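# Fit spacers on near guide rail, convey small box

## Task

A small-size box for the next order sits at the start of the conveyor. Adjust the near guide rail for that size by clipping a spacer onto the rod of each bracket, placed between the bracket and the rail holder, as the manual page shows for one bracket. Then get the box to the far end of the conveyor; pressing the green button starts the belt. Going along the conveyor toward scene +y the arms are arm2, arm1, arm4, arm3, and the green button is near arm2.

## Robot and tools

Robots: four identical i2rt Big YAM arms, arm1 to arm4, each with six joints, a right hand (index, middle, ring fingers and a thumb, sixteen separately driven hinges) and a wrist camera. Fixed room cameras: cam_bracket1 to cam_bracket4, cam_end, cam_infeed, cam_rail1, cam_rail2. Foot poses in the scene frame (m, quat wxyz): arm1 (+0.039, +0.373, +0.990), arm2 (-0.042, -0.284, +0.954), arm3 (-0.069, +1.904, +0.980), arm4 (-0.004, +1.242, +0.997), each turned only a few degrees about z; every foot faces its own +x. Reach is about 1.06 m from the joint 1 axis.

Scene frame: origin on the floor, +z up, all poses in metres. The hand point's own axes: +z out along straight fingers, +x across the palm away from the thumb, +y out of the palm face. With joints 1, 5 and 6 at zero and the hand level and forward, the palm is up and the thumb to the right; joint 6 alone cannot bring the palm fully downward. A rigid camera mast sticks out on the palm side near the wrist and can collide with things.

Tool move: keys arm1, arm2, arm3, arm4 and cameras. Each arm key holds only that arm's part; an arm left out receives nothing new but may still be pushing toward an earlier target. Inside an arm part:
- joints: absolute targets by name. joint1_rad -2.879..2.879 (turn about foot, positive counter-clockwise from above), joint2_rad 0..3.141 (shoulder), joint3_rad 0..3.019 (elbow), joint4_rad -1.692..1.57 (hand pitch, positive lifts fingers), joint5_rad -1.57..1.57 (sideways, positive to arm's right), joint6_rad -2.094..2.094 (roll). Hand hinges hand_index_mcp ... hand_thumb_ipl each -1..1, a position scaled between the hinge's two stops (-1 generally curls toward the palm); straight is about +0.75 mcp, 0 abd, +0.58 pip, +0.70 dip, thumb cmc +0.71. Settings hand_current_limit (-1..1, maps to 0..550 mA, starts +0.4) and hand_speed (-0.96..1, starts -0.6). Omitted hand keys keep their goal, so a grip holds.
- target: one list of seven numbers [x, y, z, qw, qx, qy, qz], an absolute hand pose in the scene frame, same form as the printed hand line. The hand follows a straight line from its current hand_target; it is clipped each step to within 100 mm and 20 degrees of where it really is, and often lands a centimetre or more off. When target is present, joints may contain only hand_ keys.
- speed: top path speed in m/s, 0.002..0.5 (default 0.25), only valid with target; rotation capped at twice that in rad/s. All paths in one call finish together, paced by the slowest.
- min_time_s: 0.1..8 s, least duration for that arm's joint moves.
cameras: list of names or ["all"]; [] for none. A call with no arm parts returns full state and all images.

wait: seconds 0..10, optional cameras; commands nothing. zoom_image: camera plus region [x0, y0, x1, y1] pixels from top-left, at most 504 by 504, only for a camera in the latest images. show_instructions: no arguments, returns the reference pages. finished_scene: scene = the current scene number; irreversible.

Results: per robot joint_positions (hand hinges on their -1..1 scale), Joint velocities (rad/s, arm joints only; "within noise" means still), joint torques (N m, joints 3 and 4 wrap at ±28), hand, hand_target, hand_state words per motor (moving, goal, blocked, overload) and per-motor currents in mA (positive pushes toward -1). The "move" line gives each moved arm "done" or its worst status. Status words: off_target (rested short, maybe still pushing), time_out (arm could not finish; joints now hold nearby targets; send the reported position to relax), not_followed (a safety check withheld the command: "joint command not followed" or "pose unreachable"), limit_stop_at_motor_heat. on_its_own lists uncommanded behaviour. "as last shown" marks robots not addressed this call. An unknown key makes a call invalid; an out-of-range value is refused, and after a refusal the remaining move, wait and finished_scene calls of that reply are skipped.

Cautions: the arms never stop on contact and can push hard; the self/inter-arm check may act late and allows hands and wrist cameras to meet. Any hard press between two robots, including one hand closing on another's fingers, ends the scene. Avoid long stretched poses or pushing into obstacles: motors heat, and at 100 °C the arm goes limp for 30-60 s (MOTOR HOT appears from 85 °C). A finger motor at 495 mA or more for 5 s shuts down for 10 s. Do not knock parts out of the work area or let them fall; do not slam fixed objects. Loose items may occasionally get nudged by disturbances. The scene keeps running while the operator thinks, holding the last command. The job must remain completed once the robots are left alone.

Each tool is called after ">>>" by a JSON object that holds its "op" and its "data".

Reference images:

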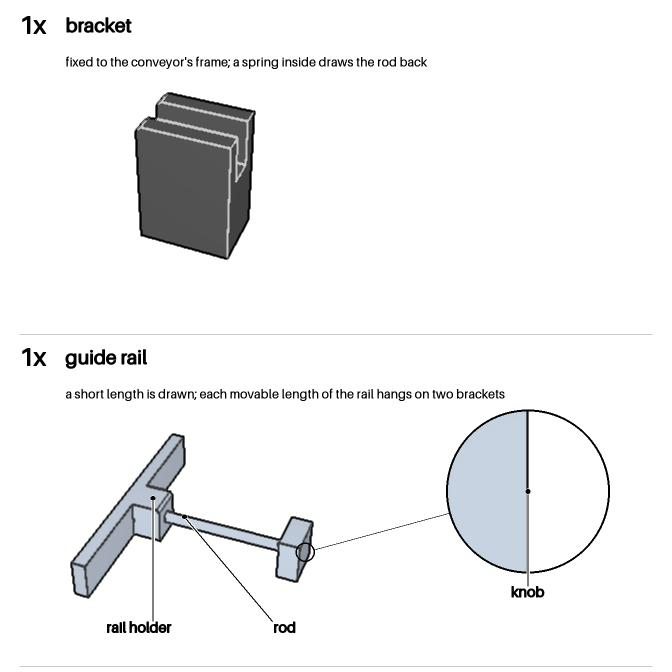

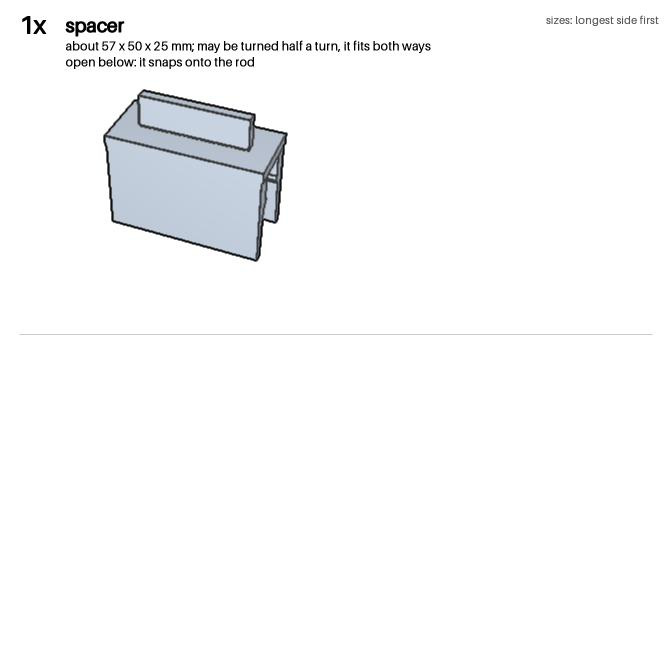

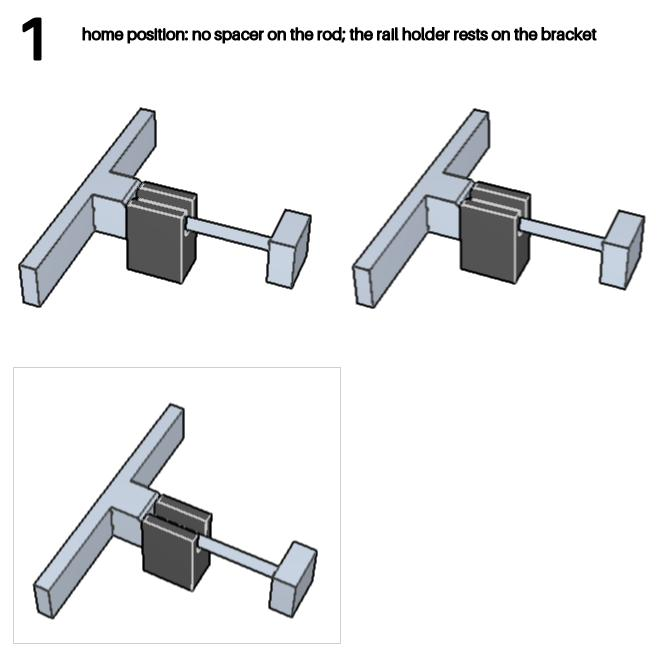

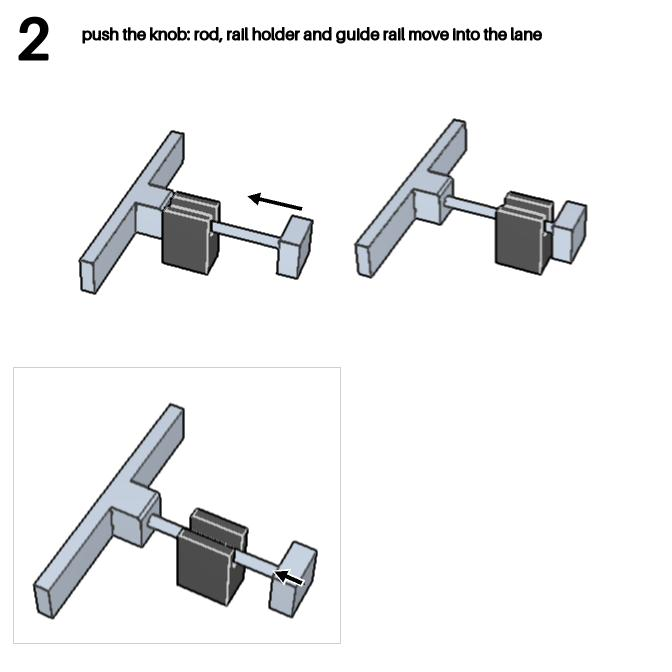

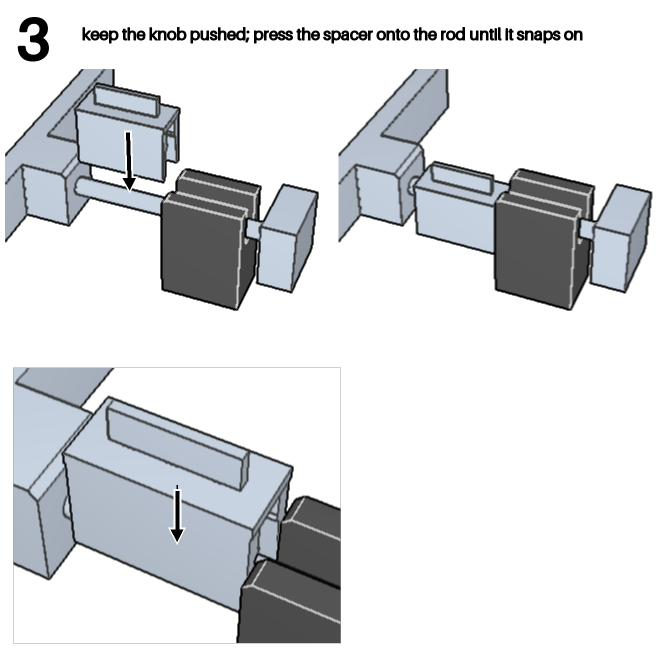

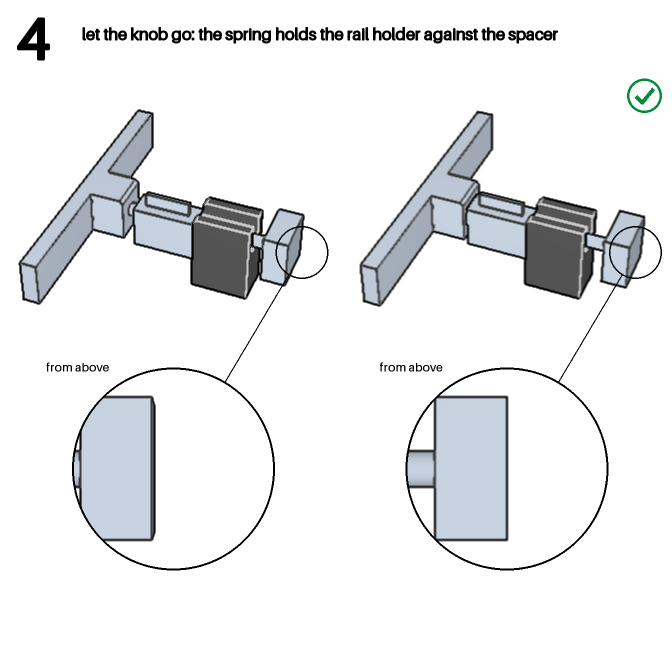

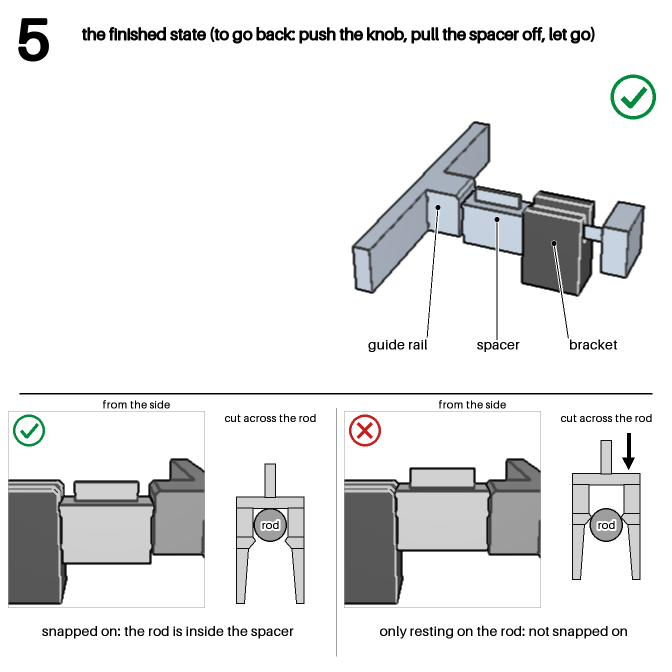

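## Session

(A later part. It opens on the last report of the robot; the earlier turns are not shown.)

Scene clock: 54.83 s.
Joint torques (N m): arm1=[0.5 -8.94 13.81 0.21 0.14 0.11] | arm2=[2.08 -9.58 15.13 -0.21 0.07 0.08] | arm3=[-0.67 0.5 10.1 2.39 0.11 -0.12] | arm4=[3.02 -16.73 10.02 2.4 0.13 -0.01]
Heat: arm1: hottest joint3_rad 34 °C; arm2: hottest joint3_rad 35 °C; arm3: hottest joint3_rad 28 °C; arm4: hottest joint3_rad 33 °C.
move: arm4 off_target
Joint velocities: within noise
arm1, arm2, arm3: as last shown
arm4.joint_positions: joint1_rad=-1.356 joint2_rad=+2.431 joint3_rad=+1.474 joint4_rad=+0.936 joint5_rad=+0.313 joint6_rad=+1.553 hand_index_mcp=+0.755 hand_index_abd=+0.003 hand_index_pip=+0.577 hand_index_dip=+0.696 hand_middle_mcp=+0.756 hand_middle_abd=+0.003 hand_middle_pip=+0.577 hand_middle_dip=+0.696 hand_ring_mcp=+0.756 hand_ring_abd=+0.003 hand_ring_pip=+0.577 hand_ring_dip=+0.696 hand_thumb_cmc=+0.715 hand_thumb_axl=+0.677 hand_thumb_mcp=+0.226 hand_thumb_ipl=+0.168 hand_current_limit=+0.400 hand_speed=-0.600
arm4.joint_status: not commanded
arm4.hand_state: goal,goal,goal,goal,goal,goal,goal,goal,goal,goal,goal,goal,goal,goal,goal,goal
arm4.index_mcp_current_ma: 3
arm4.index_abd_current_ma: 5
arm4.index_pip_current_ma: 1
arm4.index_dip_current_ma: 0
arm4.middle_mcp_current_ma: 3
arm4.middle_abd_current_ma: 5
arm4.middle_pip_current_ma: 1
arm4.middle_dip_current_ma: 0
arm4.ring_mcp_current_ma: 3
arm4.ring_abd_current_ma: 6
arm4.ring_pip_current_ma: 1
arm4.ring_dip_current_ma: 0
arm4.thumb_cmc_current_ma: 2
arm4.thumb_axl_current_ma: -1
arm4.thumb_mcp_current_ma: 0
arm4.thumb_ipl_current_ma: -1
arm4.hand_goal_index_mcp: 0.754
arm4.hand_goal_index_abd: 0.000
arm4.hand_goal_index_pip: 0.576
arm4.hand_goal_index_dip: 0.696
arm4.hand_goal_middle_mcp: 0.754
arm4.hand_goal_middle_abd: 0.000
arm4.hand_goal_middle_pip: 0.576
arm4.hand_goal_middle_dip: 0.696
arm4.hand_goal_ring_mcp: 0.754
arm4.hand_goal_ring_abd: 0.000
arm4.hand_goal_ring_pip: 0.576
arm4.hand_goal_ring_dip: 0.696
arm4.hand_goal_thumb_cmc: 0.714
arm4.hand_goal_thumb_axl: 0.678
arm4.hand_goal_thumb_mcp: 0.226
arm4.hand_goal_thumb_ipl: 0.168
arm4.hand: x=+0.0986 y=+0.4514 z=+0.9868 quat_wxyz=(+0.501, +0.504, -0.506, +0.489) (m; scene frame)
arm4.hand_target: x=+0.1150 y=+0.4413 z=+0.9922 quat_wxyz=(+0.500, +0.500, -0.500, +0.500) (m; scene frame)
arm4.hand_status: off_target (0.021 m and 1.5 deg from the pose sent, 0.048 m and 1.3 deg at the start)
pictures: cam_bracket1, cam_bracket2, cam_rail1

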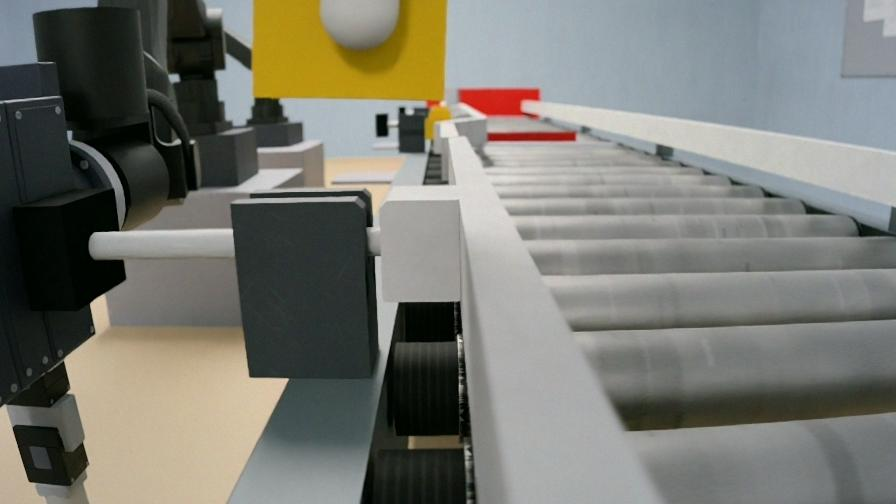

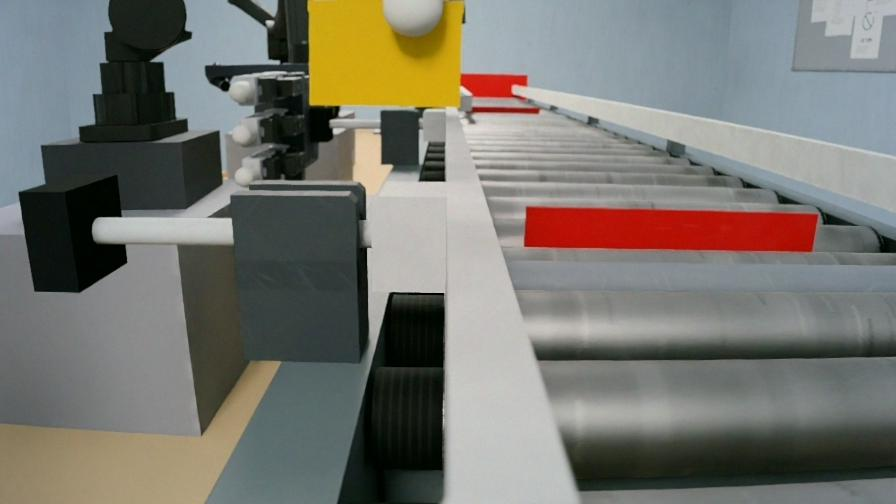

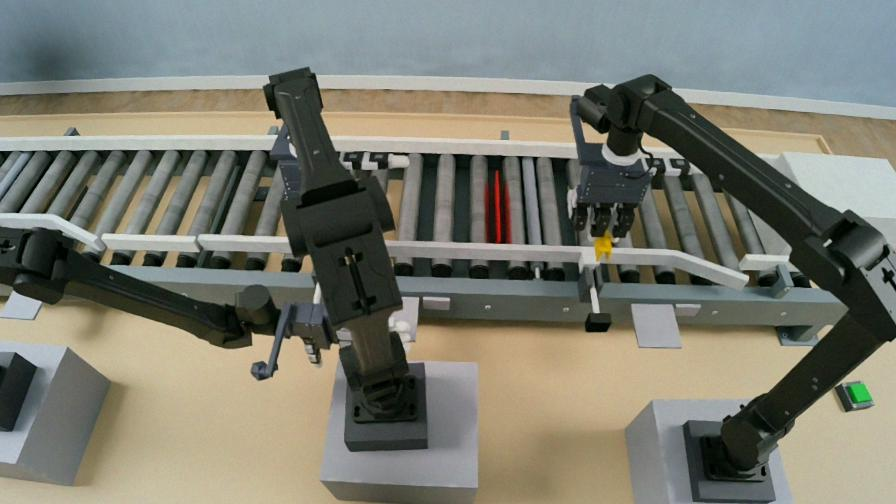

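>>> {"op": "move", "data": {"arm4": {"target": [0.155, 0.44, 0.992, 0.5, 0.5, -0.5, 0.5], "speed": 0.08}, "cameras": ["cam_bracket1", "cam_bracket2"]}}

Scene clock: 55.97 s.
Joint torques (N m): arm1=[0.73 -9 13.55 0.13 0.13 0.13] | arm2=[2.61 -9.23 15.19 -0.27 0.03 0.11] | arm3=[-0.62 0.56 10.11 2.4 0.11 -0.12] | arm4=[5.25 -16.79 10.88 2.22 -0.04 -0.02]
Heat: arm1: hottest joint3_rad 34 °C; arm2: hottest joint3_rad 35 °C; arm3: hottest joint3_rad 28 °C; arm4: hottest joint3_rad 33 °C.
move: arm4 off_target
Joint velocities: within noise
arm1, arm2: as last shown
arm3.joint_positions: joint1_rad=+0.019 joint2_rad=+0.621 joint3_rad=+1.445 joint4_rad=-1.172 joint5_rad=+0.010 joint6_rad=+1.142 hand_index_mcp=+0.755 hand_index_abd=+0.001 hand_index_pip=+0.577 hand_index_dip=+0.696 hand_middle_mcp=+0.755 hand_middle_abd=+0.001 hand_middle_pip=+0.577 hand_middle_dip=+0.696 hand_ring_mcp=+0.755 hand_ring_abd=+0.001 hand_ring_pip=+0.577 hand_ring_dip=+0.696 hand_thumb_cmc=+0.715 hand_thumb_axl=+0.677 hand_thumb_mcp=+0.226 hand_thumb_ipl=+0.168 hand_current_limit=+0.400 hand_speed=-0.600
arm3.joint_status: not commanded
arm3.hand_state: goal,goal,goal,goal,goal,goal,goal,goal,goal,goal,goal,goal,goal,goal,goal,goal
arm3.index_mcp_current_ma: 1
arm3.index_abd_current_ma: 1
arm3.index_pip_current_ma: 1
arm3.index_dip_current_ma: 0
arm3.middle_mcp_current_ma: 1
arm3.middle_abd_current_ma: 1
arm3.middle_pip_current_ma: 1
arm3.middle_dip_current_ma: 0
arm3.ring_mcp_current_ma: 1
arm3.ring_abd_current_ma: 1
arm3.ring_pip_current_ma: 1
arm3.ring_dip_current_ma: 0
arm3.thumb_cmc_current_ma: 1
arm3.thumb_axl_current_ma: -1
arm3.thumb_mcp_current_ma: 0
arm3.thumb_ipl_current_ma: 0
arm3.hand_goal_index_mcp: 0.754
arm3.hand_goal_index_abd: 0.000
arm3.hand_goal_index_pip: 0.576
arm3.hand_goal_index_dip: 0.696
arm3.hand_goal_middle_mcp: 0.754
arm3.hand_goal_middle_abd: 0.000
arm3.hand_goal_middle_pip: 0.576
arm3.hand_goal_middle_dip: 0.696
arm3.hand_goal_ring_mcp: 0.754
arm3.hand_goal_ring_abd: 0.000
arm3.hand_goal_ring_pip: 0.576
arm3.hand_goal_ring_dip: 0.696
arm3.hand_goal_thumb_cmc: 0.714
arm3.hand_goal_thumb_axl: 0.678
arm3.hand_goal_thumb_mcp: 0.226
arm3.hand_goal_thumb_ipl: 0.168
arm3.hand: x=+0.1747 y=+1.8084 z=+1.5973 quat_wxyz=(+0.136, +0.802, +0.159, +0.560) (m; scene frame)
arm3.hand_target: x=+0.1704 y=+1.8085 z=+1.6097 quat_wxyz=(+0.138, +0.794, +0.157, +0.571) (m; scene frame)
arm3.hand_status: not commanded
arm4.joint_positions: joint1_rad=-1.327 joint2_rad=+2.447 joint3_rad=+1.508 joint4_rad=+0.913 joint5_rad=+0.374 joint6_rad=+1.554 hand_index_mcp=+0.755 hand_index_abd=+0.003 hand_index_pip=+0.577 hand_index_dip=+0.696 hand_middle_mcp=+0.756 hand_middle_abd=+0.003 hand_middle_pip=+0.577 hand_middle_dip=+0.696 hand_ring_mcp=+0.756 hand_ring_abd=+0.003 hand_ring_pip=+0.577 hand_ring_dip=+0.696 hand_thumb_cmc=+0.715 hand_thumb_axl=+0.677 hand_thumb_mcp=+0.226 hand_thumb_ipl=+0.168 hand_current_limit=+0.400 hand_speed=-0.600
arm4.joint_status: not commanded
arm4.hand_state: goal,goal,goal,goal,goal,goal,goal,goal,goal,goal,goal,goal,goal,goal,goal,goal
arm4.index_mcp_current_ma: 3
arm4.index_abd_current_ma: 5
arm4.index_pip_current_ma: 1
arm4.index_dip_current_ma: 0
arm4.middle_mcp_current_ma: 3
arm4.middle_abd_current_ma: 5
arm4.middle_pip_current_ma: 1
arm4.middle_dip_current_ma: 0
arm4.ring_mcp_current_ma: 3
arm4.ring_abd_current_ma: 6
arm4.ring_pip_current_ma: 1
arm4.ring_dip_current_ma: 0
arm4.thumb_cmc_current_ma: 2
arm4.thumb_axl_current_ma: -1
arm4.thumb_mcp_current_ma: 0
arm4.thumb_ipl_current_ma: -1
arm4.hand_goal_index_mcp: 0.754
arm4.hand_goal_index_abd: 0.000
arm4.hand_goal_index_pip: 0.576
arm4.hand_goal_index_dip: 0.696
arm4.hand_goal_middle_mcp: 0.754
arm4.hand_goal_middle_abd: 0.000
arm4.hand_goal_middle_pip: 0.576
arm4.hand_goal_middle_dip: 0.696
arm4.hand_goal_ring_mcp: 0.754
arm4.hand_goal_ring_abd: 0.000
arm4.hand_goal_ring_pip: 0.576
arm4.hand_goal_ring_dip: 0.696
arm4.hand_goal_thumb_cmc: 0.714
arm4.hand_goal_thumb_axl: 0.678
arm4.hand_goal_thumb_mcp: 0.226
arm4.hand_goal_thumb_ipl: 0.168
arm4.hand: x=+0.1132 y=+0.4518 z=+0.9848 quat_wxyz=(+0.509, +0.497, -0.515, +0.479) (m; scene frame)
arm4.hand_target: x=+0.1546 y=+0.4435 z=+0.9927 quat_wxyz=(+0.500, +0.500, -0.500, +0.500) (m; scene frame)
arm4.hand_status: off_target (0.044 m and 3.1 deg from the pose sent, 0.058 m and 1.5 deg at the start)
pictures: cam_bracket1, cam_bracket2

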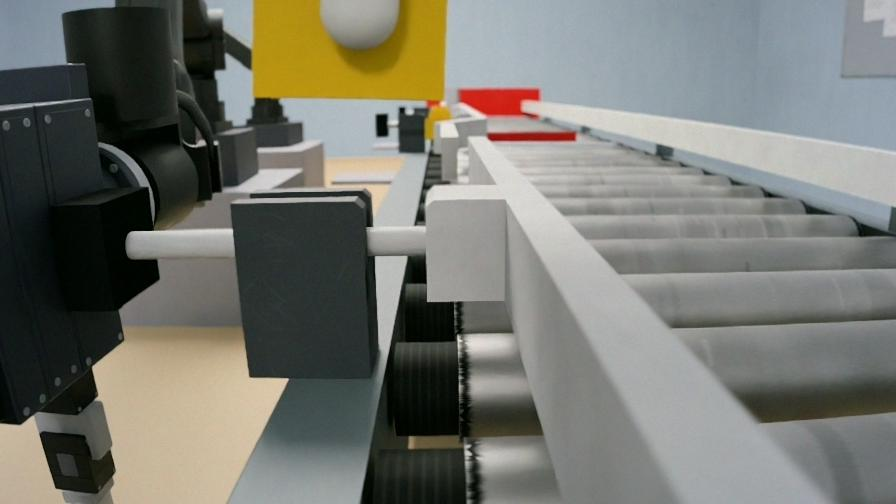

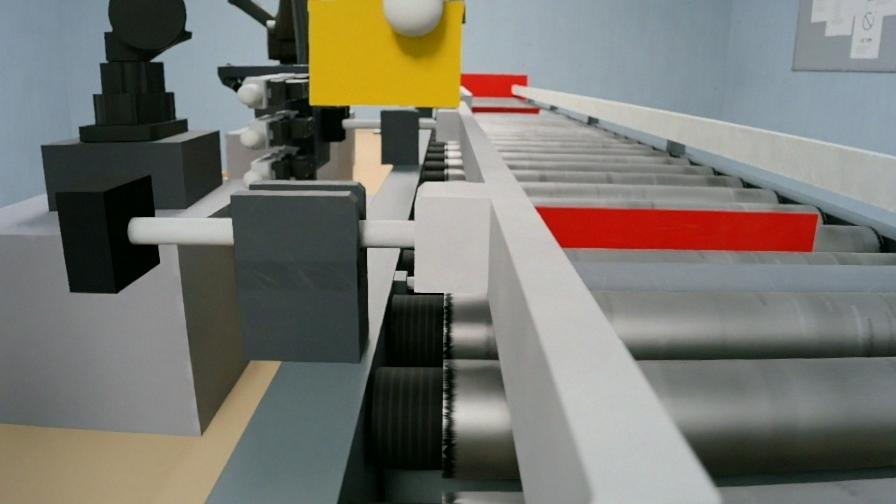

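>>> {"op": "move", "data": {"arm4": {"target": [0.195, 0.44, 0.992, 0.5, 0.5, -0.5, 0.5], "speed": 0.08}, "cameras": ["cam_bracket1", "cam_bracket2"]}}

Scene clock: 57.07 s.
Joint torques (N m): arm1=[0.85 -8.76 13.67 0.21 0.15 0.11] | arm2=[2.49 -9.23 15.38 -0.31 0.07 0.07] | arm3=[-0.67 0.5 10.1 2.39 0.1 -0.13] | arm4=[6.83 -16.44 12.53 1.95 -0.23 -0.07]
Heat: arm1: hottest joint3_rad 34 °C; arm2: hottest joint3_rad 35 °C; arm3: hottest joint3_rad 28 °C; arm4: hottest joint3_rad 33 °C.
move: arm4 off_target
Joint velocities: within noise
arm1, arm2, arm3: as last shown
arm4.joint_positions: joint1_rad=-1.292 joint2_rad=+2.458 joint3_rad=+1.539 joint4_rad=+0.890 joint5_rad=+0.434 joint6_rad=+1.558 hand_index_mcp=+0.755 hand_index_abd=+0.003 hand_index_pip=+0.577 hand_index_dip=+0.696 hand_middle_mcp=+0.756 hand_middle_abd=+0.003 hand_middle_pip=+0.577 hand_middle_dip=+0.696 hand_ring_mcp=+0.756 hand_ring_abd=+0.003 hand_ring_pip=+0.577 hand_ring_dip=+0.696 hand_thumb_cmc=+0.715 hand_thumb_axl=+0.677 hand_thumb_mcp=+0.226 hand_thumb_ipl=+0.168 hand_current_limit=+0.400 hand_speed=-0.600
arm4.joint_status: not commanded
arm4.hand_state: goal,goal,goal,goal,goal,goal,goal,goal,goal,goal,goal,goal,goal,goal,goal,goal
arm4.index_mcp_current_ma: 3
arm4.index_abd_current_ma: 5
arm4.index_pip_current_ma: 1
arm4.index_dip_current_ma: 0
arm4.middle_mcp_current_ma: 3
arm4.middle_abd_current_ma: 5
arm4.middle_pip_current_ma: 1
arm4.middle_dip_current_ma: 0
arm4.ring_mcp_current_ma: 3
arm4.ring_abd_current_ma: 6
arm4.ring_pip_current_ma: 1
arm4.ring_dip_current_ma: 0
arm4.thumb_cmc_current_ma: 2
arm4.thumb_axl_current_ma: -1
arm4.thumb_mcp_current_ma: 0
arm4.thumb_ipl_current_ma: -1
arm4.hand_goal_index_mcp: 0.754
arm4.hand_goal_index_abd: 0.000
arm4.hand_goal_index_pip: 0.576
arm4.hand_goal_index_dip: 0.696
arm4.hand_goal_middle_mcp: 0.754
arm4.hand_goal_middle_abd: 0.000
arm4.hand_goal_middle_pip: 0.576
arm4.hand_goal_middle_dip: 0.696
arm4.hand_goal_ring_mcp: 0.754
arm4.hand_goal_ring_abd: 0.000
arm4.hand_goal_ring_pip: 0.576
arm4.hand_goal_ring_dip: 0.696
arm4.hand_goal_thumb_cmc: 0.714
arm4.hand_goal_thumb_axl: 0.678
arm4.hand_goal_thumb_mcp: 0.226
arm4.hand_goal_thumb_ipl: 0.168
arm4.hand: x=+0.1339 y=+0.4546 z=+0.9847 quat_wxyz=(+0.513, +0.492, -0.522, +0.472) (m; scene frame)
arm4.hand_target: x=+0.1937 y=+0.4467 z=+0.9937 quat_wxyz=(+0.499, +0.500, -0.500, +0.500) (m; scene frame)
arm4.hand_status: off_target (0.063 m and 4.4 deg from the pose sent, 0.083 m and 3.1 deg at the start)
pictures: cam_bracket1, cam_bracket2

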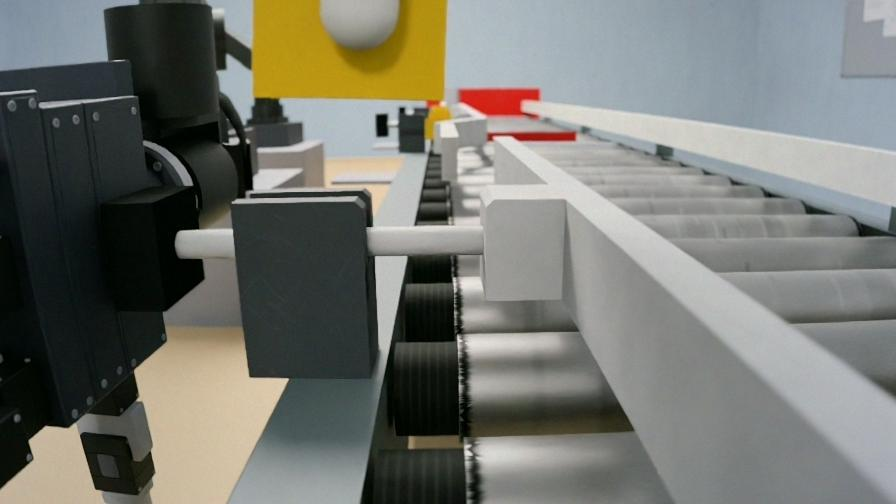

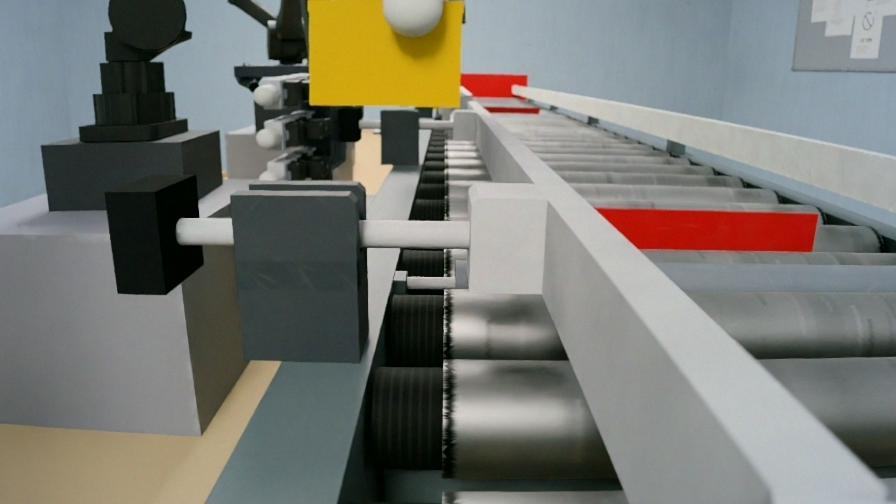

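>>> {"op": "move", "data": {"arm4": {"target": [0.235, 0.44, 0.992, 0.5, 0.5, -0.5, 0.5], "speed": 0.08}, "cameras": ["cam_bracket1", "cam_bracket2"]}}

Scene clock: 58.30 s.
Joint torques (N m): arm1=[0.91 -9.11 13.74 0.2 0.13 0.14] | arm2=[2.49 -9.64 15.1 -0.46 0.09 0.08] | arm3=[-0.62 0.5 10.11 2.39 0.11 -0.12] | arm4=[8.88 -15.85 14.34 1.55 -0.56 -0.11]
Heat: arm1: hottest joint3_rad 34 °C; arm2: hottest joint3_rad 35 °C; arm3: hottest joint3_rad 28 °C; arm4: hottest joint3_rad 33 °C.
move: arm4 off_target
Joint velocities: within noise
arm1.joint_positions: joint1_rad=+0.323 joint2_rad=+1.315 joint3_rad=+1.146 joint4_rad=-1.451 joint5_rad=-0.010 joint6_rad=+0.409 hand_index_mcp=+0.750 hand_index_abd=-0.008 hand_index_pip=+0.576 hand_index_dip=+0.696 hand_middle_mcp=+0.754 hand_middle_abd=+0.012 hand_middle_pip=+0.577 hand_middle_dip=+0.696 hand_ring_mcp=+0.749 hand_ring_abd=+0.001 hand_ring_pip=-0.884 hand_ring_dip=-0.780 hand_thumb_cmc=+0.714 hand_thumb_axl=+0.677 hand_thumb_mcp=+0.223 hand_thumb_ipl=+0.168 hand_current_limit=+0.700 hand_speed=-0.600
arm1.joint_status: not commanded
arm1.hand_state: goal,blocked,goal,goal,goal,blocked,goal,goal,goal,goal,goal,goal,goal,goal,goal,goal
arm1.index_mcp_current_ma: 0
arm1.index_abd_current_ma: 225
arm1.index_pip_current_ma: 0
arm1.index_dip_current_ma: 0
arm1.middle_mcp_current_ma: 0
arm1.middle_abd_current_ma: -214
arm1.middle_pip_current_ma: 0
arm1.middle_dip_current_ma: 0
arm1.ring_mcp_current_ma: 0
arm1.ring_abd_current_ma: 0
arm1.ring_pip_current_ma: 1
arm1.ring_dip_current_ma: 0
arm1.thumb_cmc_current_ma: 0
arm1.thumb_axl_current_ma: 0
arm1.thumb_mcp_current_ma: 0
arm1.thumb_ipl_current_ma: 0
arm1.hand_goal_index_mcp: 0.754
arm1.hand_goal_index_abd: -0.150
arm1.hand_goal_index_pip: 0.576
arm1.hand_goal_index_dip: 0.696
arm1.hand_goal_middle_mcp: 0.754
arm1.hand_goal_middle_abd: 0.150
arm1.hand_goal_middle_pip: 0.576
arm1.hand_goal_middle_dip: 0.696
arm1.hand_goal_ring_mcp: 0.750
arm1.hand_goal_ring_abd: 0.000
arm1.hand_goal_ring_pip: -0.890
arm1.hand_goal_ring_dip: -0.780
arm1.hand_goal_thumb_cmc: 0.714
arm1.hand_goal_thumb_axl: 0.678
arm1.hand_goal_thumb_mcp: 0.226
arm1.hand_goal_thumb_ipl: 0.168
arm1.hand: x=+0.4498 y=+0.4948 z=+1.1880 quat_wxyz=(-0.011, +0.707, +0.707, -0.024) (m; scene frame)
arm1.hand_target: x=+0.4639 y=+0.5046 z=+1.2101 quat_wxyz=(+0.000, +0.707, +0.707, +0.000) (m; scene frame)
arm1.hand_status: not commanded
arm2.joint_positions: joint1_rad=+0.623 joint2_rad=+1.618 joint3_rad=+1.588 joint4_rad=-1.560 joint5_rad=+0.011 joint6_rad=+0.558 hand_index_mcp=+0.758 hand_index_abd=-0.006 hand_index_pip=+0.577 hand_index_dip=+0.696 hand_middle_mcp=+0.746 hand_middle_abd=+0.014 hand_middle_pip=+0.573 hand_middle_dip=+0.696 hand_ring_mcp=+0.749 hand_ring_abd=+0.001 hand_ring_pip=-0.873 hand_ring_dip=-0.781 hand_thumb_cmc=+0.716 hand_thumb_axl=+0.677 hand_thumb_mcp=+0.222 hand_thumb_ipl=+0.168 hand_current_limit=+0.700 hand_speed=-0.600
arm2.joint_status: not commanded
arm2.hand_state: goal,blocked,goal,goal,goal,blocked,goal,goal,goal,goal,goal,goal,goal,goal,goal,goal
arm2.index_mcp_current_ma: 1
arm2.index_abd_current_ma: 290
arm2.index_pip_current_ma: 0
arm2.index_dip_current_ma: 0
arm2.middle_mcp_current_ma: -2
arm2.middle_abd_current_ma: -263
arm2.middle_pip_current_ma: 0
arm2.middle_dip_current_ma: 0
arm2.ring_mcp_current_ma: 0
arm2.ring_abd_current_ma: 0
arm2.ring_pip_current_ma: 2
arm2.ring_dip_current_ma: 0
arm2.thumb_cmc_current_ma: 0
arm2.thumb_axl_current_ma: 0
arm2.thumb_mcp_current_ma: -1
arm2.thumb_ipl_current_ma: 0
arm2.hand_goal_index_mcp: 0.754
arm2.hand_goal_index_abd: -0.150
arm2.hand_goal_index_pip: 0.576
arm2.hand_goal_index_dip: 0.696
arm2.hand_goal_middle_mcp: 0.754
arm2.hand_goal_middle_abd: 0.150
arm2.hand_goal_middle_pip: 0.576
arm2.hand_goal_middle_dip: 0.696
arm2.hand_goal_ring_mcp: 0.750
arm2.hand_goal_ring_abd: 0.000
arm2.hand_goal_ring_pip: -0.880
arm2.hand_goal_ring_dip: -0.780
arm2.hand_goal_thumb_cmc: 0.714
arm2.hand_goal_thumb_axl: 0.678
arm2.hand_goal_thumb_mcp: 0.226
arm2.hand_goal_thumb_ipl: 0.168
arm2.hand: x=+0.4566 y=-0.0490 z=+1.1954 quat_wxyz=(-0.003, +0.704, +0.710, -0.013) (m; scene frame)
arm2.hand_target: x=+0.4644 y=-0.0422 z=+1.2100 quat_wxyz=(+0.000, +0.707, +0.707, +0.000) (m; scene frame)
arm2.hand_status: not commanded
arm3: as last shown
arm4.joint_positions: joint1_rad=-1.263 joint2_rad=+2.469 joint3_rad=+1.566 joint4_rad=+0.868 joint5_rad=+0.495 joint6_rad=+1.562 hand_index_mcp=+0.756 hand_index_abd=+0.003 hand_index_pip=+0.577 hand_index_dip=+0.696 hand_middle_mcp=+0.756 hand_middle_abd=+0.003 hand_middle_pip=+0.577 hand_middle_dip=+0.696 hand_ring_mcp=+0.756 hand_ring_abd=+0.003 hand_ring_pip=+0.577 hand_ring_dip=+0.696 hand_thumb_cmc=+0.715 hand_thumb_axl=+0.677 hand_thumb_mcp=+0.226 hand_thumb_ipl=+0.168 hand_current_limit=+0.400 hand_speed=-0.600
arm4.joint_status: not commanded
arm4.hand_state: goal,goal,goal,goal,goal,goal,goal,goal,goal,goal,goal,goal,goal,goal,goal,goal
arm4.index_mcp_current_ma: 3
arm4.index_abd_current_ma: 5
arm4.index_pip_current_ma: 1
arm4.index_dip_current_ma: 0
arm4.middle_mcp_current_ma: 3
arm4.middle_abd_current_ma: 5
arm4.middle_pip_current_ma: 1
arm4.middle_dip_current_ma: 0
arm4.ring_mcp_current_ma: 3
arm4.ring_abd_current_ma: 6
arm4.ring_pip_current_ma: 1
arm4.ring_dip_current_ma: 0
arm4.thumb_cmc_current_ma: 2
arm4.thumb_axl_current_ma: -1
arm4.thumb_mcp_current_ma: 0
arm4.thumb_ipl_current_ma: -1
arm4.hand_goal_index_mcp: 0.754
arm4.hand_goal_index_abd: 0.000
arm4.hand_goal_index_pip: 0.576
arm4.hand_goal_index_dip: 0.696
arm4.hand_goal_middle_mcp: 0.754
arm4.hand_goal_middle_abd: 0.000
arm4.hand_goal_middle_pip: 0.576
arm4.hand_goal_middle_dip: 0.696
arm4.hand_goal_ring_mcp: 0.754
arm4.hand_goal_ring_abd: 0.000
arm4.hand_goal_ring_pip: 0.576
arm4.hand_goal_ring_dip: 0.696
arm4.hand_goal_thumb_cmc: 0.714
arm4.hand_goal_thumb_axl: 0.678
arm4.hand_goal_thumb_mcp: 0.226
arm4.hand_goal_thumb_ipl: 0.168
arm4.hand: x=+0.1491 y=+0.4586 z=+0.9841 quat_wxyz=(+0.520, +0.484, -0.531, +0.463) (m; scene frame)
arm4.hand_target: x=+0.2321 y=+0.4522 z=+0.9947 quat_wxyz=(+0.499, +0.500, -0.500, +0.501) (m; scene frame)
arm4.hand_status: off_target (0.088 m and 6.2 deg from the pose sent, 0.102 m and 4.4 deg at the start)
pictures: cam_bracket1, cam_bracket2

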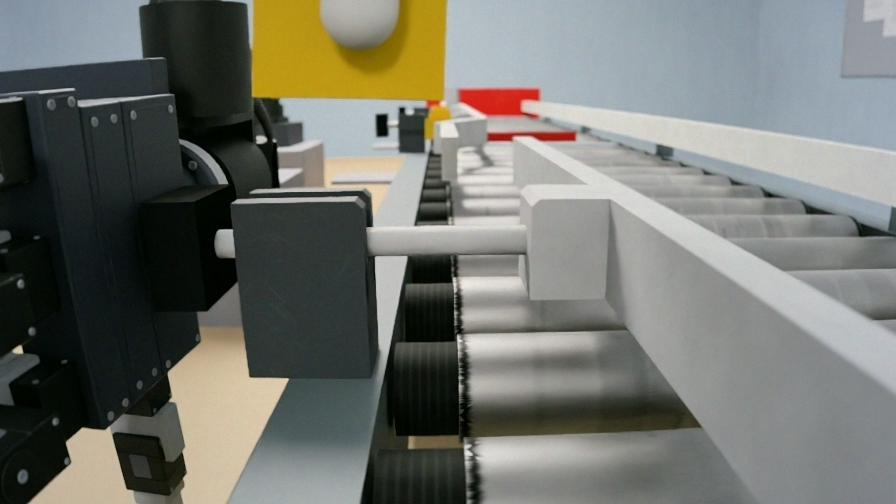

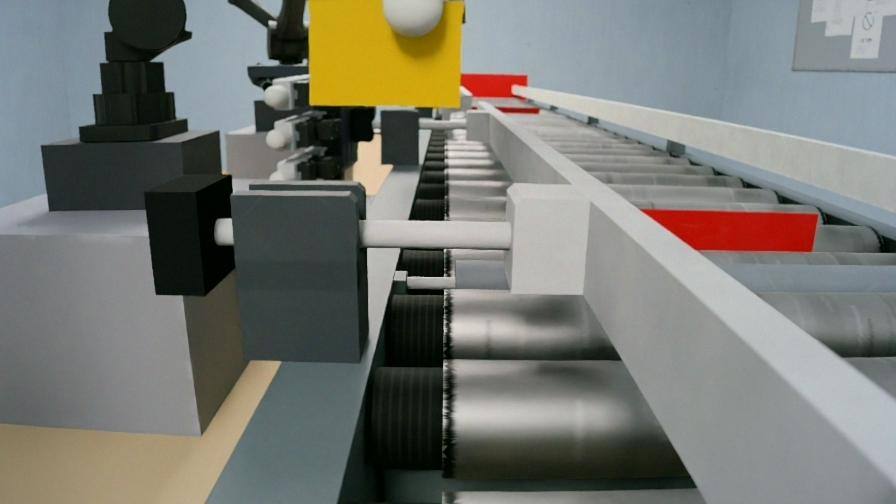

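>>> {"op": "wait", "data": {"seconds": 0.1, "cameras": ["arm1_cam_wrist", "arm2_cam_wrist", "cam_rail1"]}}

>>> {"op": "zoom_image", "data": {"camera": "arm2_cam_wrist", "region": [200, 0, 440, 200]}}

>>> {"op": "zoom_image", "data": {"camera": "arm1_cam_wrist", "region": [200, 0, 440, 200]}}

>>> {"op": "zoom_image", "data": {"camera": "cam_rail1", "region": [500, 200, 680, 360]}}

Scene clock: 59.20 s.
Joint torques (N m): arm1=[0.44 -9 13.65 0.18 0.14 0.11] | arm2=[2.26 -7.65 14.97 -0.39 0.03 0.1] | arm3=[-0.67 0.56 10.1 2.39 0.1 -0.12] | arm4=[8.82 -16.03 14.35 1.54 -0.56 -0.11]
Heat: arm1: hottest joint3_rad 34 °C; arm2: hottest joint3_rad 35 °C; arm3: hottest joint3_rad 28 °C; arm4: hottest joint3_rad 33 °C.
Joint velocities: within noise
arm1.joint_positions: joint1_rad=+0.323 joint2_rad=+1.315 joint3_rad=+1.146 joint4_rad=-1.451 joint5_rad=-0.010 joint6_rad=+0.409 hand_index_mcp=+0.750 hand_index_abd=-0.008 hand_index_pip=+0.576 hand_index_dip=+0.696 hand_middle_mcp=+0.754 hand_middle_abd=+0.012 hand_middle_pip=+0.577 hand_middle_dip=+0.696 hand_ring_mcp=+0.749 hand_ring_abd=+0.001 hand_ring_pip=-0.884 hand_ring_dip=-0.780 hand_thumb_cmc=+0.714 hand_thumb_axl=+0.677 hand_thumb_mcp=+0.223 hand_thumb_ipl=+0.168 hand_current_limit=+0.700 hand_speed=-0.600
arm1.joint_status: not commanded
arm1.hand_state: goal,blocked,goal,goal,goal,blocked,goal,goal,goal,goal,goal,goal,goal,goal,goal,goal
arm1.index_mcp_current_ma: 0
arm1.index_abd_current_ma: 225
arm1.index_pip_current_ma: 0
arm1.index_dip_current_ma: 0
arm1.middle_mcp_current_ma: 0
arm1.middle_abd_current_ma: -214
arm1.middle_pip_current_ma: 0
arm1.middle_dip_current_ma: 0
arm1.ring_mcp_current_ma: 0
arm1.ring_abd_current_ma: 0
arm1.ring_pip_current_ma: 1
arm1.ring_dip_current_ma: 0
arm1.thumb_cmc_current_ma: 0
arm1.thumb_axl_current_ma: 0
arm1.thumb_mcp_current_ma: 0
arm1.thumb_ipl_current_ma: 0
arm1.hand_goal_index_mcp: 0.754
arm1.hand_goal_index_abd: -0.150
arm1.hand_goal_index_pip: 0.576
arm1.hand_goal_index_dip: 0.696
arm1.hand_goal_middle_mcp: 0.754
arm1.hand_goal_middle_abd: 0.150
arm1.hand_goal_middle_pip: 0.576
arm1.hand_goal_middle_dip: 0.696
arm1.hand_goal_ring_mcp: 0.750
arm1.hand_goal_ring_abd: 0.000
arm1.hand_goal_ring_pip: -0.890
arm1.hand_goal_ring_dip: -0.780
arm1.hand_goal_thumb_cmc: 0.714
arm1.hand_goal_thumb_axl: 0.678
arm1.hand_goal_thumb_mcp: 0.226
arm1.hand_goal_thumb_ipl: 0.168
arm1.hand: x=+0.4498 y=+0.4948 z=+1.1880 quat_wxyz=(-0.011, +0.707, +0.707, -0.024) (m; scene frame)
arm1.hand_target: x=+0.4639 y=+0.5046 z=+1.2101 quat_wxyz=(+0.000, +0.707, +0.707, +0.000) (m; scene frame)
arm1.hand_status: not commanded
arm2.joint_positions: joint1_rad=+0.623 joint2_rad=+1.618 joint3_rad=+1.588 joint4_rad=-1.560 joint5_rad=+0.011 joint6_rad=+0.558 hand_index_mcp=+0.758 hand_index_abd=-0.006 hand_index_pip=+0.577 hand_index_dip=+0.696 hand_middle_mcp=+0.746 hand_middle_abd=+0.014 hand_middle_pip=+0.573 hand_middle_dip=+0.696 hand_ring_mcp=+0.749 hand_ring_abd=+0.001 hand_ring_pip=-0.873 hand_ring_dip=-0.781 hand_thumb_cmc=+0.716 hand_thumb_axl=+0.677 hand_thumb_mcp=+0.222 hand_thumb_ipl=+0.168 hand_current_limit=+0.700 hand_speed=-0.600
arm2.joint_status: not commanded
arm2.hand_state: goal,blocked,goal,goal,goal,blocked,goal,goal,goal,goal,goal,goal,goal,goal,goal,goal
arm2.index_mcp_current_ma: 1
arm2.index_abd_current_ma: 290
arm2.index_pip_current_ma: 0
arm2.index_dip_current_ma: 0
arm2.middle_mcp_current_ma: -2
arm2.middle_abd_current_ma: -263
arm2.middle_pip_current_ma: 0
arm2.middle_dip_current_ma: 0
arm2.ring_mcp_current_ma: 0
arm2.ring_abd_current_ma: 0
arm2.ring_pip_current_ma: 2
arm2.ring_dip_current_ma: 0
arm2.thumb_cmc_current_ma: 0
arm2.thumb_axl_current_ma: 0
arm2.thumb_mcp_current_ma: -1
arm2.thumb_ipl_current_ma: 0
arm2.hand_goal_index_mcp: 0.754
arm2.hand_goal_index_abd: -0.150
arm2.hand_goal_index_pip: 0.576
arm2.hand_goal_index_dip: 0.696
arm2.hand_goal_middle_mcp: 0.754
arm2.hand_goal_middle_abd: 0.150
arm2.hand_goal_middle_pip: 0.576
arm2.hand_goal_middle_dip: 0.696
arm2.hand_goal_ring_mcp: 0.750
arm2.hand_goal_ring_abd: 0.000
arm2.hand_goal_ring_pip: -0.880
arm2.hand_goal_ring_dip: -0.780
arm2.hand_goal_thumb_cmc: 0.714
arm2.hand_goal_thumb_axl: 0.678
arm2.hand_goal_thumb_mcp: 0.226
arm2.hand_goal_thumb_ipl: 0.168
arm2.hand: x=+0.4566 y=-0.0490 z=+1.1954 quat_wxyz=(-0.003, +0.704, +0.710, -0.013) (m; scene frame)
arm2.hand_target: x=+0.4644 y=-0.0422 z=+1.2100 quat_wxyz=(+0.000, +0.707, +0.707, +0.000) (m; scene frame)
arm2.hand_status: not commanded
arm3.joint_positions: joint1_rad=+0.019 joint2_rad=+0.621 joint3_rad=+1.445 joint4_rad=-1.172 joint5_rad=+0.010 joint6_rad=+1.142 hand_index_mcp=+0.755 hand_index_abd=+0.001 hand_index_pip=+0.577 hand_index_dip=+0.696 hand_middle_mcp=+0.755 hand_middle_abd=+0.001 hand_middle_pip=+0.577 hand_middle_dip=+0.696 hand_ring_mcp=+0.755 hand_ring_abd=+0.001 hand_ring_pip=+0.577 hand_ring_dip=+0.696 hand_thumb_cmc=+0.715 hand_thumb_axl=+0.677 hand_thumb_mcp=+0.226 hand_thumb_ipl=+0.168 hand_current_limit=+0.400 hand_speed=-0.600
arm3.joint_status: not commanded
arm3.hand_state: goal,goal,goal,goal,goal,goal,goal,goal,goal,goal,goal,goal,goal,goal,goal,goal
arm3.index_mcp_current_ma: 1
arm3.index_abd_current_ma: 1
arm3.index_pip_current_ma: 1
arm3.index_dip_current_ma: 0
arm3.middle_mcp_current_ma: 1
arm3.middle_abd_current_ma: 1
arm3.middle_pip_current_ma: 1
arm3.middle_dip_current_ma: 0
arm3.ring_mcp_current_ma: 1
arm3.ring_abd_current_ma: 1
arm3.ring_pip_current_ma: 1
arm3.ring_dip_current_ma: 0
arm3.thumb_cmc_current_ma: 1
arm3.thumb_axl_current_ma: -1
arm3.thumb_mcp_current_ma: 0
arm3.thumb_ipl_current_ma: 0
arm3.hand_goal_index_mcp: 0.754
arm3.hand_goal_index_abd: 0.000
arm3.hand_goal_index_pip: 0.576
arm3.hand_goal_index_dip: 0.696
arm3.hand_goal_middle_mcp: 0.754
arm3.hand_goal_middle_abd: 0.000
arm3.hand_goal_middle_pip: 0.576
arm3.hand_goal_middle_dip: 0.696
arm3.hand_goal_ring_mcp: 0.754
arm3.hand_goal_ring_abd: 0.000
arm3.hand_goal_ring_pip: 0.576
arm3.hand_goal_ring_dip: 0.696
arm3.hand_goal_thumb_cmc: 0.714
arm3.hand_goal_thumb_axl: 0.678
arm3.hand_goal_thumb_mcp: 0.226
arm3.hand_goal_thumb_ipl: 0.168
arm3.hand: x=+0.1747 y=+1.8084 z=+1.5973 quat_wxyz=(+0.136, +0.802, +0.159, +0.560) (m; scene frame)
arm3.hand_target: x=+0.1704 y=+1.8085 z=+1.6097 quat_wxyz=(+0.138, +0.794, +0.157, +0.571) (m; scene frame)
arm3.hand_status: not commanded
arm4.joint_positions: joint1_rad=-1.263 joint2_rad=+2.469 joint3_rad=+1.566 joint4_rad=+0.868 joint5_rad=+0.495 joint6_rad=+1.562 hand_index_mcp=+0.756 hand_index_abd=+0.003 hand_index_pip=+0.577 hand_index_dip=+0.696 hand_middle_mcp=+0.756 hand_middle_abd=+0.003 hand_middle_pip=+0.577 hand_middle_dip=+0.696 hand_ring_mcp=+0.756 hand_ring_abd=+0.003 hand_ring_pip=+0.577 hand_ring_dip=+0.696 hand_thumb_cmc=+0.715 hand_thumb_axl=+0.677 hand_thumb_mcp=+0.226 hand_thumb_ipl=+0.168 hand_current_limit=+0.400 hand_speed=-0.600
arm4.joint_status: not commanded
arm4.hand_state: goal,goal,goal,goal,goal,goal,goal,goal,goal,goal,goal,goal,goal,goal,goal,goal
arm4.index_mcp_current_ma: 3
arm4.index_abd_current_ma: 5
arm4.index_pip_current_ma: 1
arm4.index_dip_current_ma: 0
arm4.middle_mcp_current_ma: 3
arm4.middle_abd_current_ma: 5
arm4.middle_pip_current_ma: 1
arm4.middle_dip_current_ma: 0
arm4.ring_mcp_current_ma: 3
arm4.ring_abd_current_ma: 6
arm4.ring_pip_current_ma: 1
arm4.ring_dip_current_ma: 0
arm4.thumb_cmc_current_ma: 2
arm4.thumb_axl_current_ma: -1
arm4.thumb_mcp_current_ma: 0
arm4.thumb_ipl_current_ma: -1
arm4.hand_goal_index_mcp: 0.754
arm4.hand_goal_index_abd: 0.000
arm4.hand_goal_index_pip: 0.576
arm4.hand_goal_index_dip: 0.696
arm4.hand_goal_middle_mcp: 0.754
arm4.hand_goal_middle_abd: 0.000
arm4.hand_goal_middle_pip: 0.576
arm4.hand_goal_middle_dip: 0.696
arm4.hand_goal_ring_mcp: 0.754
arm4.hand_goal_ring_abd: 0.000
arm4.hand_goal_ring_pip: 0.576
arm4.hand_goal_ring_dip: 0.696
arm4.hand_goal_thumb_cmc: 0.714
arm4.hand_goal_thumb_axl: 0.678
arm4.hand_goal_thumb_mcp: 0.226
arm4.hand_goal_thumb_ipl: 0.168
arm4.hand: x=+0.1491 y=+0.4586 z=+0.9841 quat_wxyz=(+0.520, +0.484, -0.531, +0.463) (m; scene frame)
arm4.hand_target: x=+0.2321 y=+0.4522 z=+0.9947 quat_wxyz=(+0.499, +0.500, -0.500, +0.501) (m; scene frame)
arm4.hand_status: off_target (0.088 m and 6.2 deg from the pose sent, 0.102 m and 4.4 deg at the start)
wait: 0.10 s; at rest from the start
pictures: arm1_cam_wrist, arm2_cam_wrist, cam_rail1

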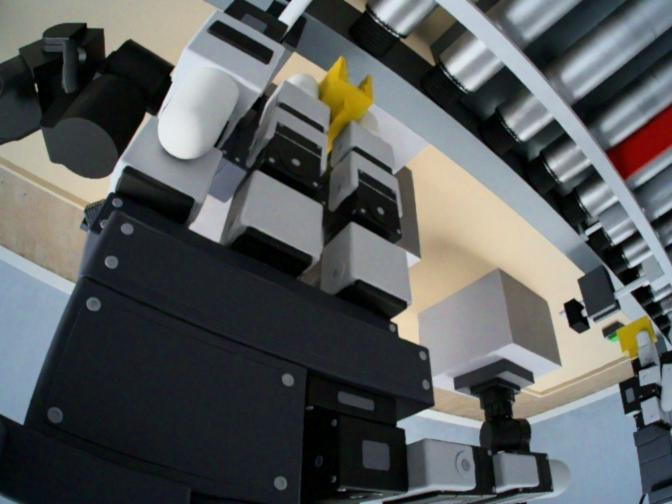

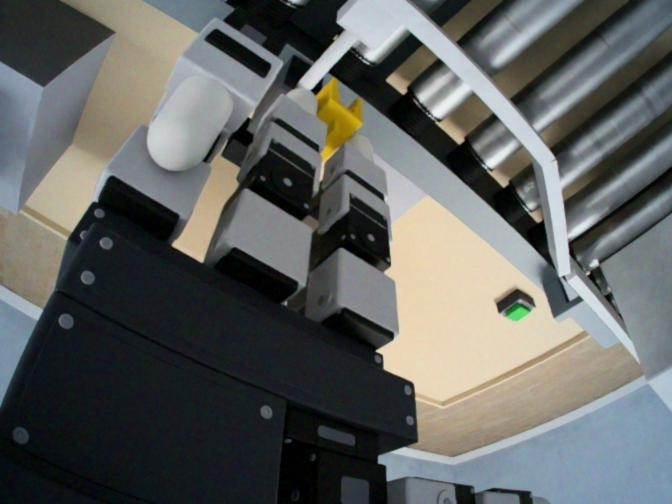

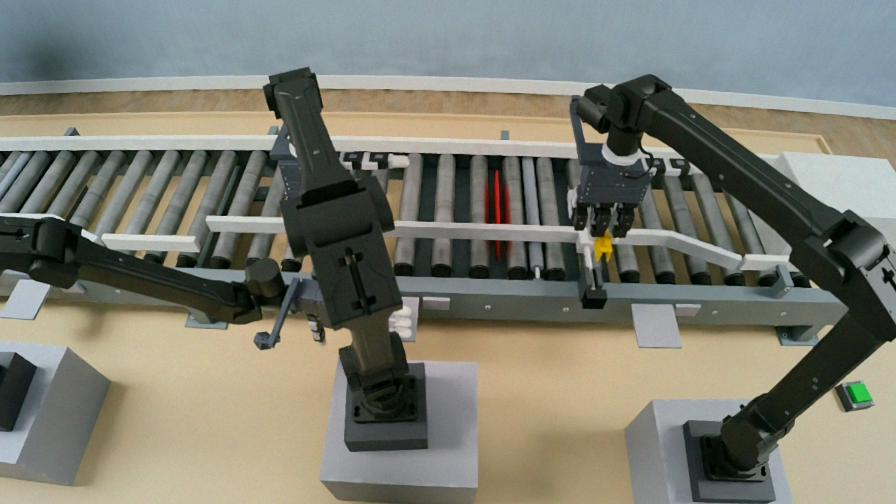

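Scaled by 2.100 from the camera's 672x504 image, which has a finer 960x720 frame.

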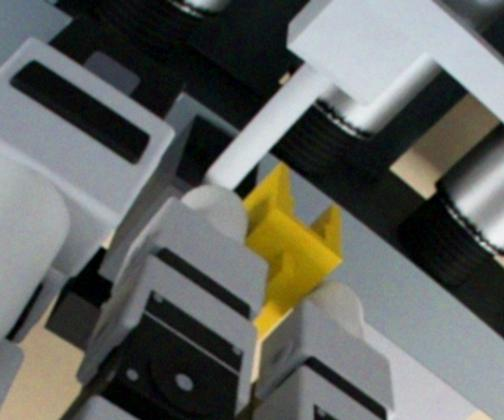

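Scaled by 2.100 from the camera's 672x504 image, which has a finer 960x720 frame.

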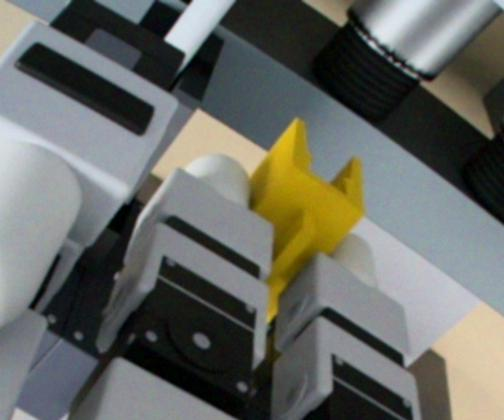

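Scaled by 2.800 from the camera's 896x504 image, which has a finer 1280x720 frame.

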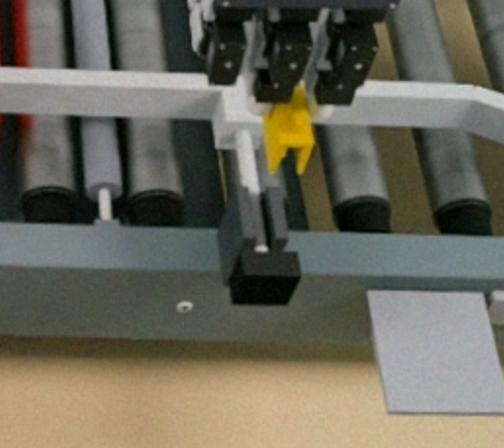

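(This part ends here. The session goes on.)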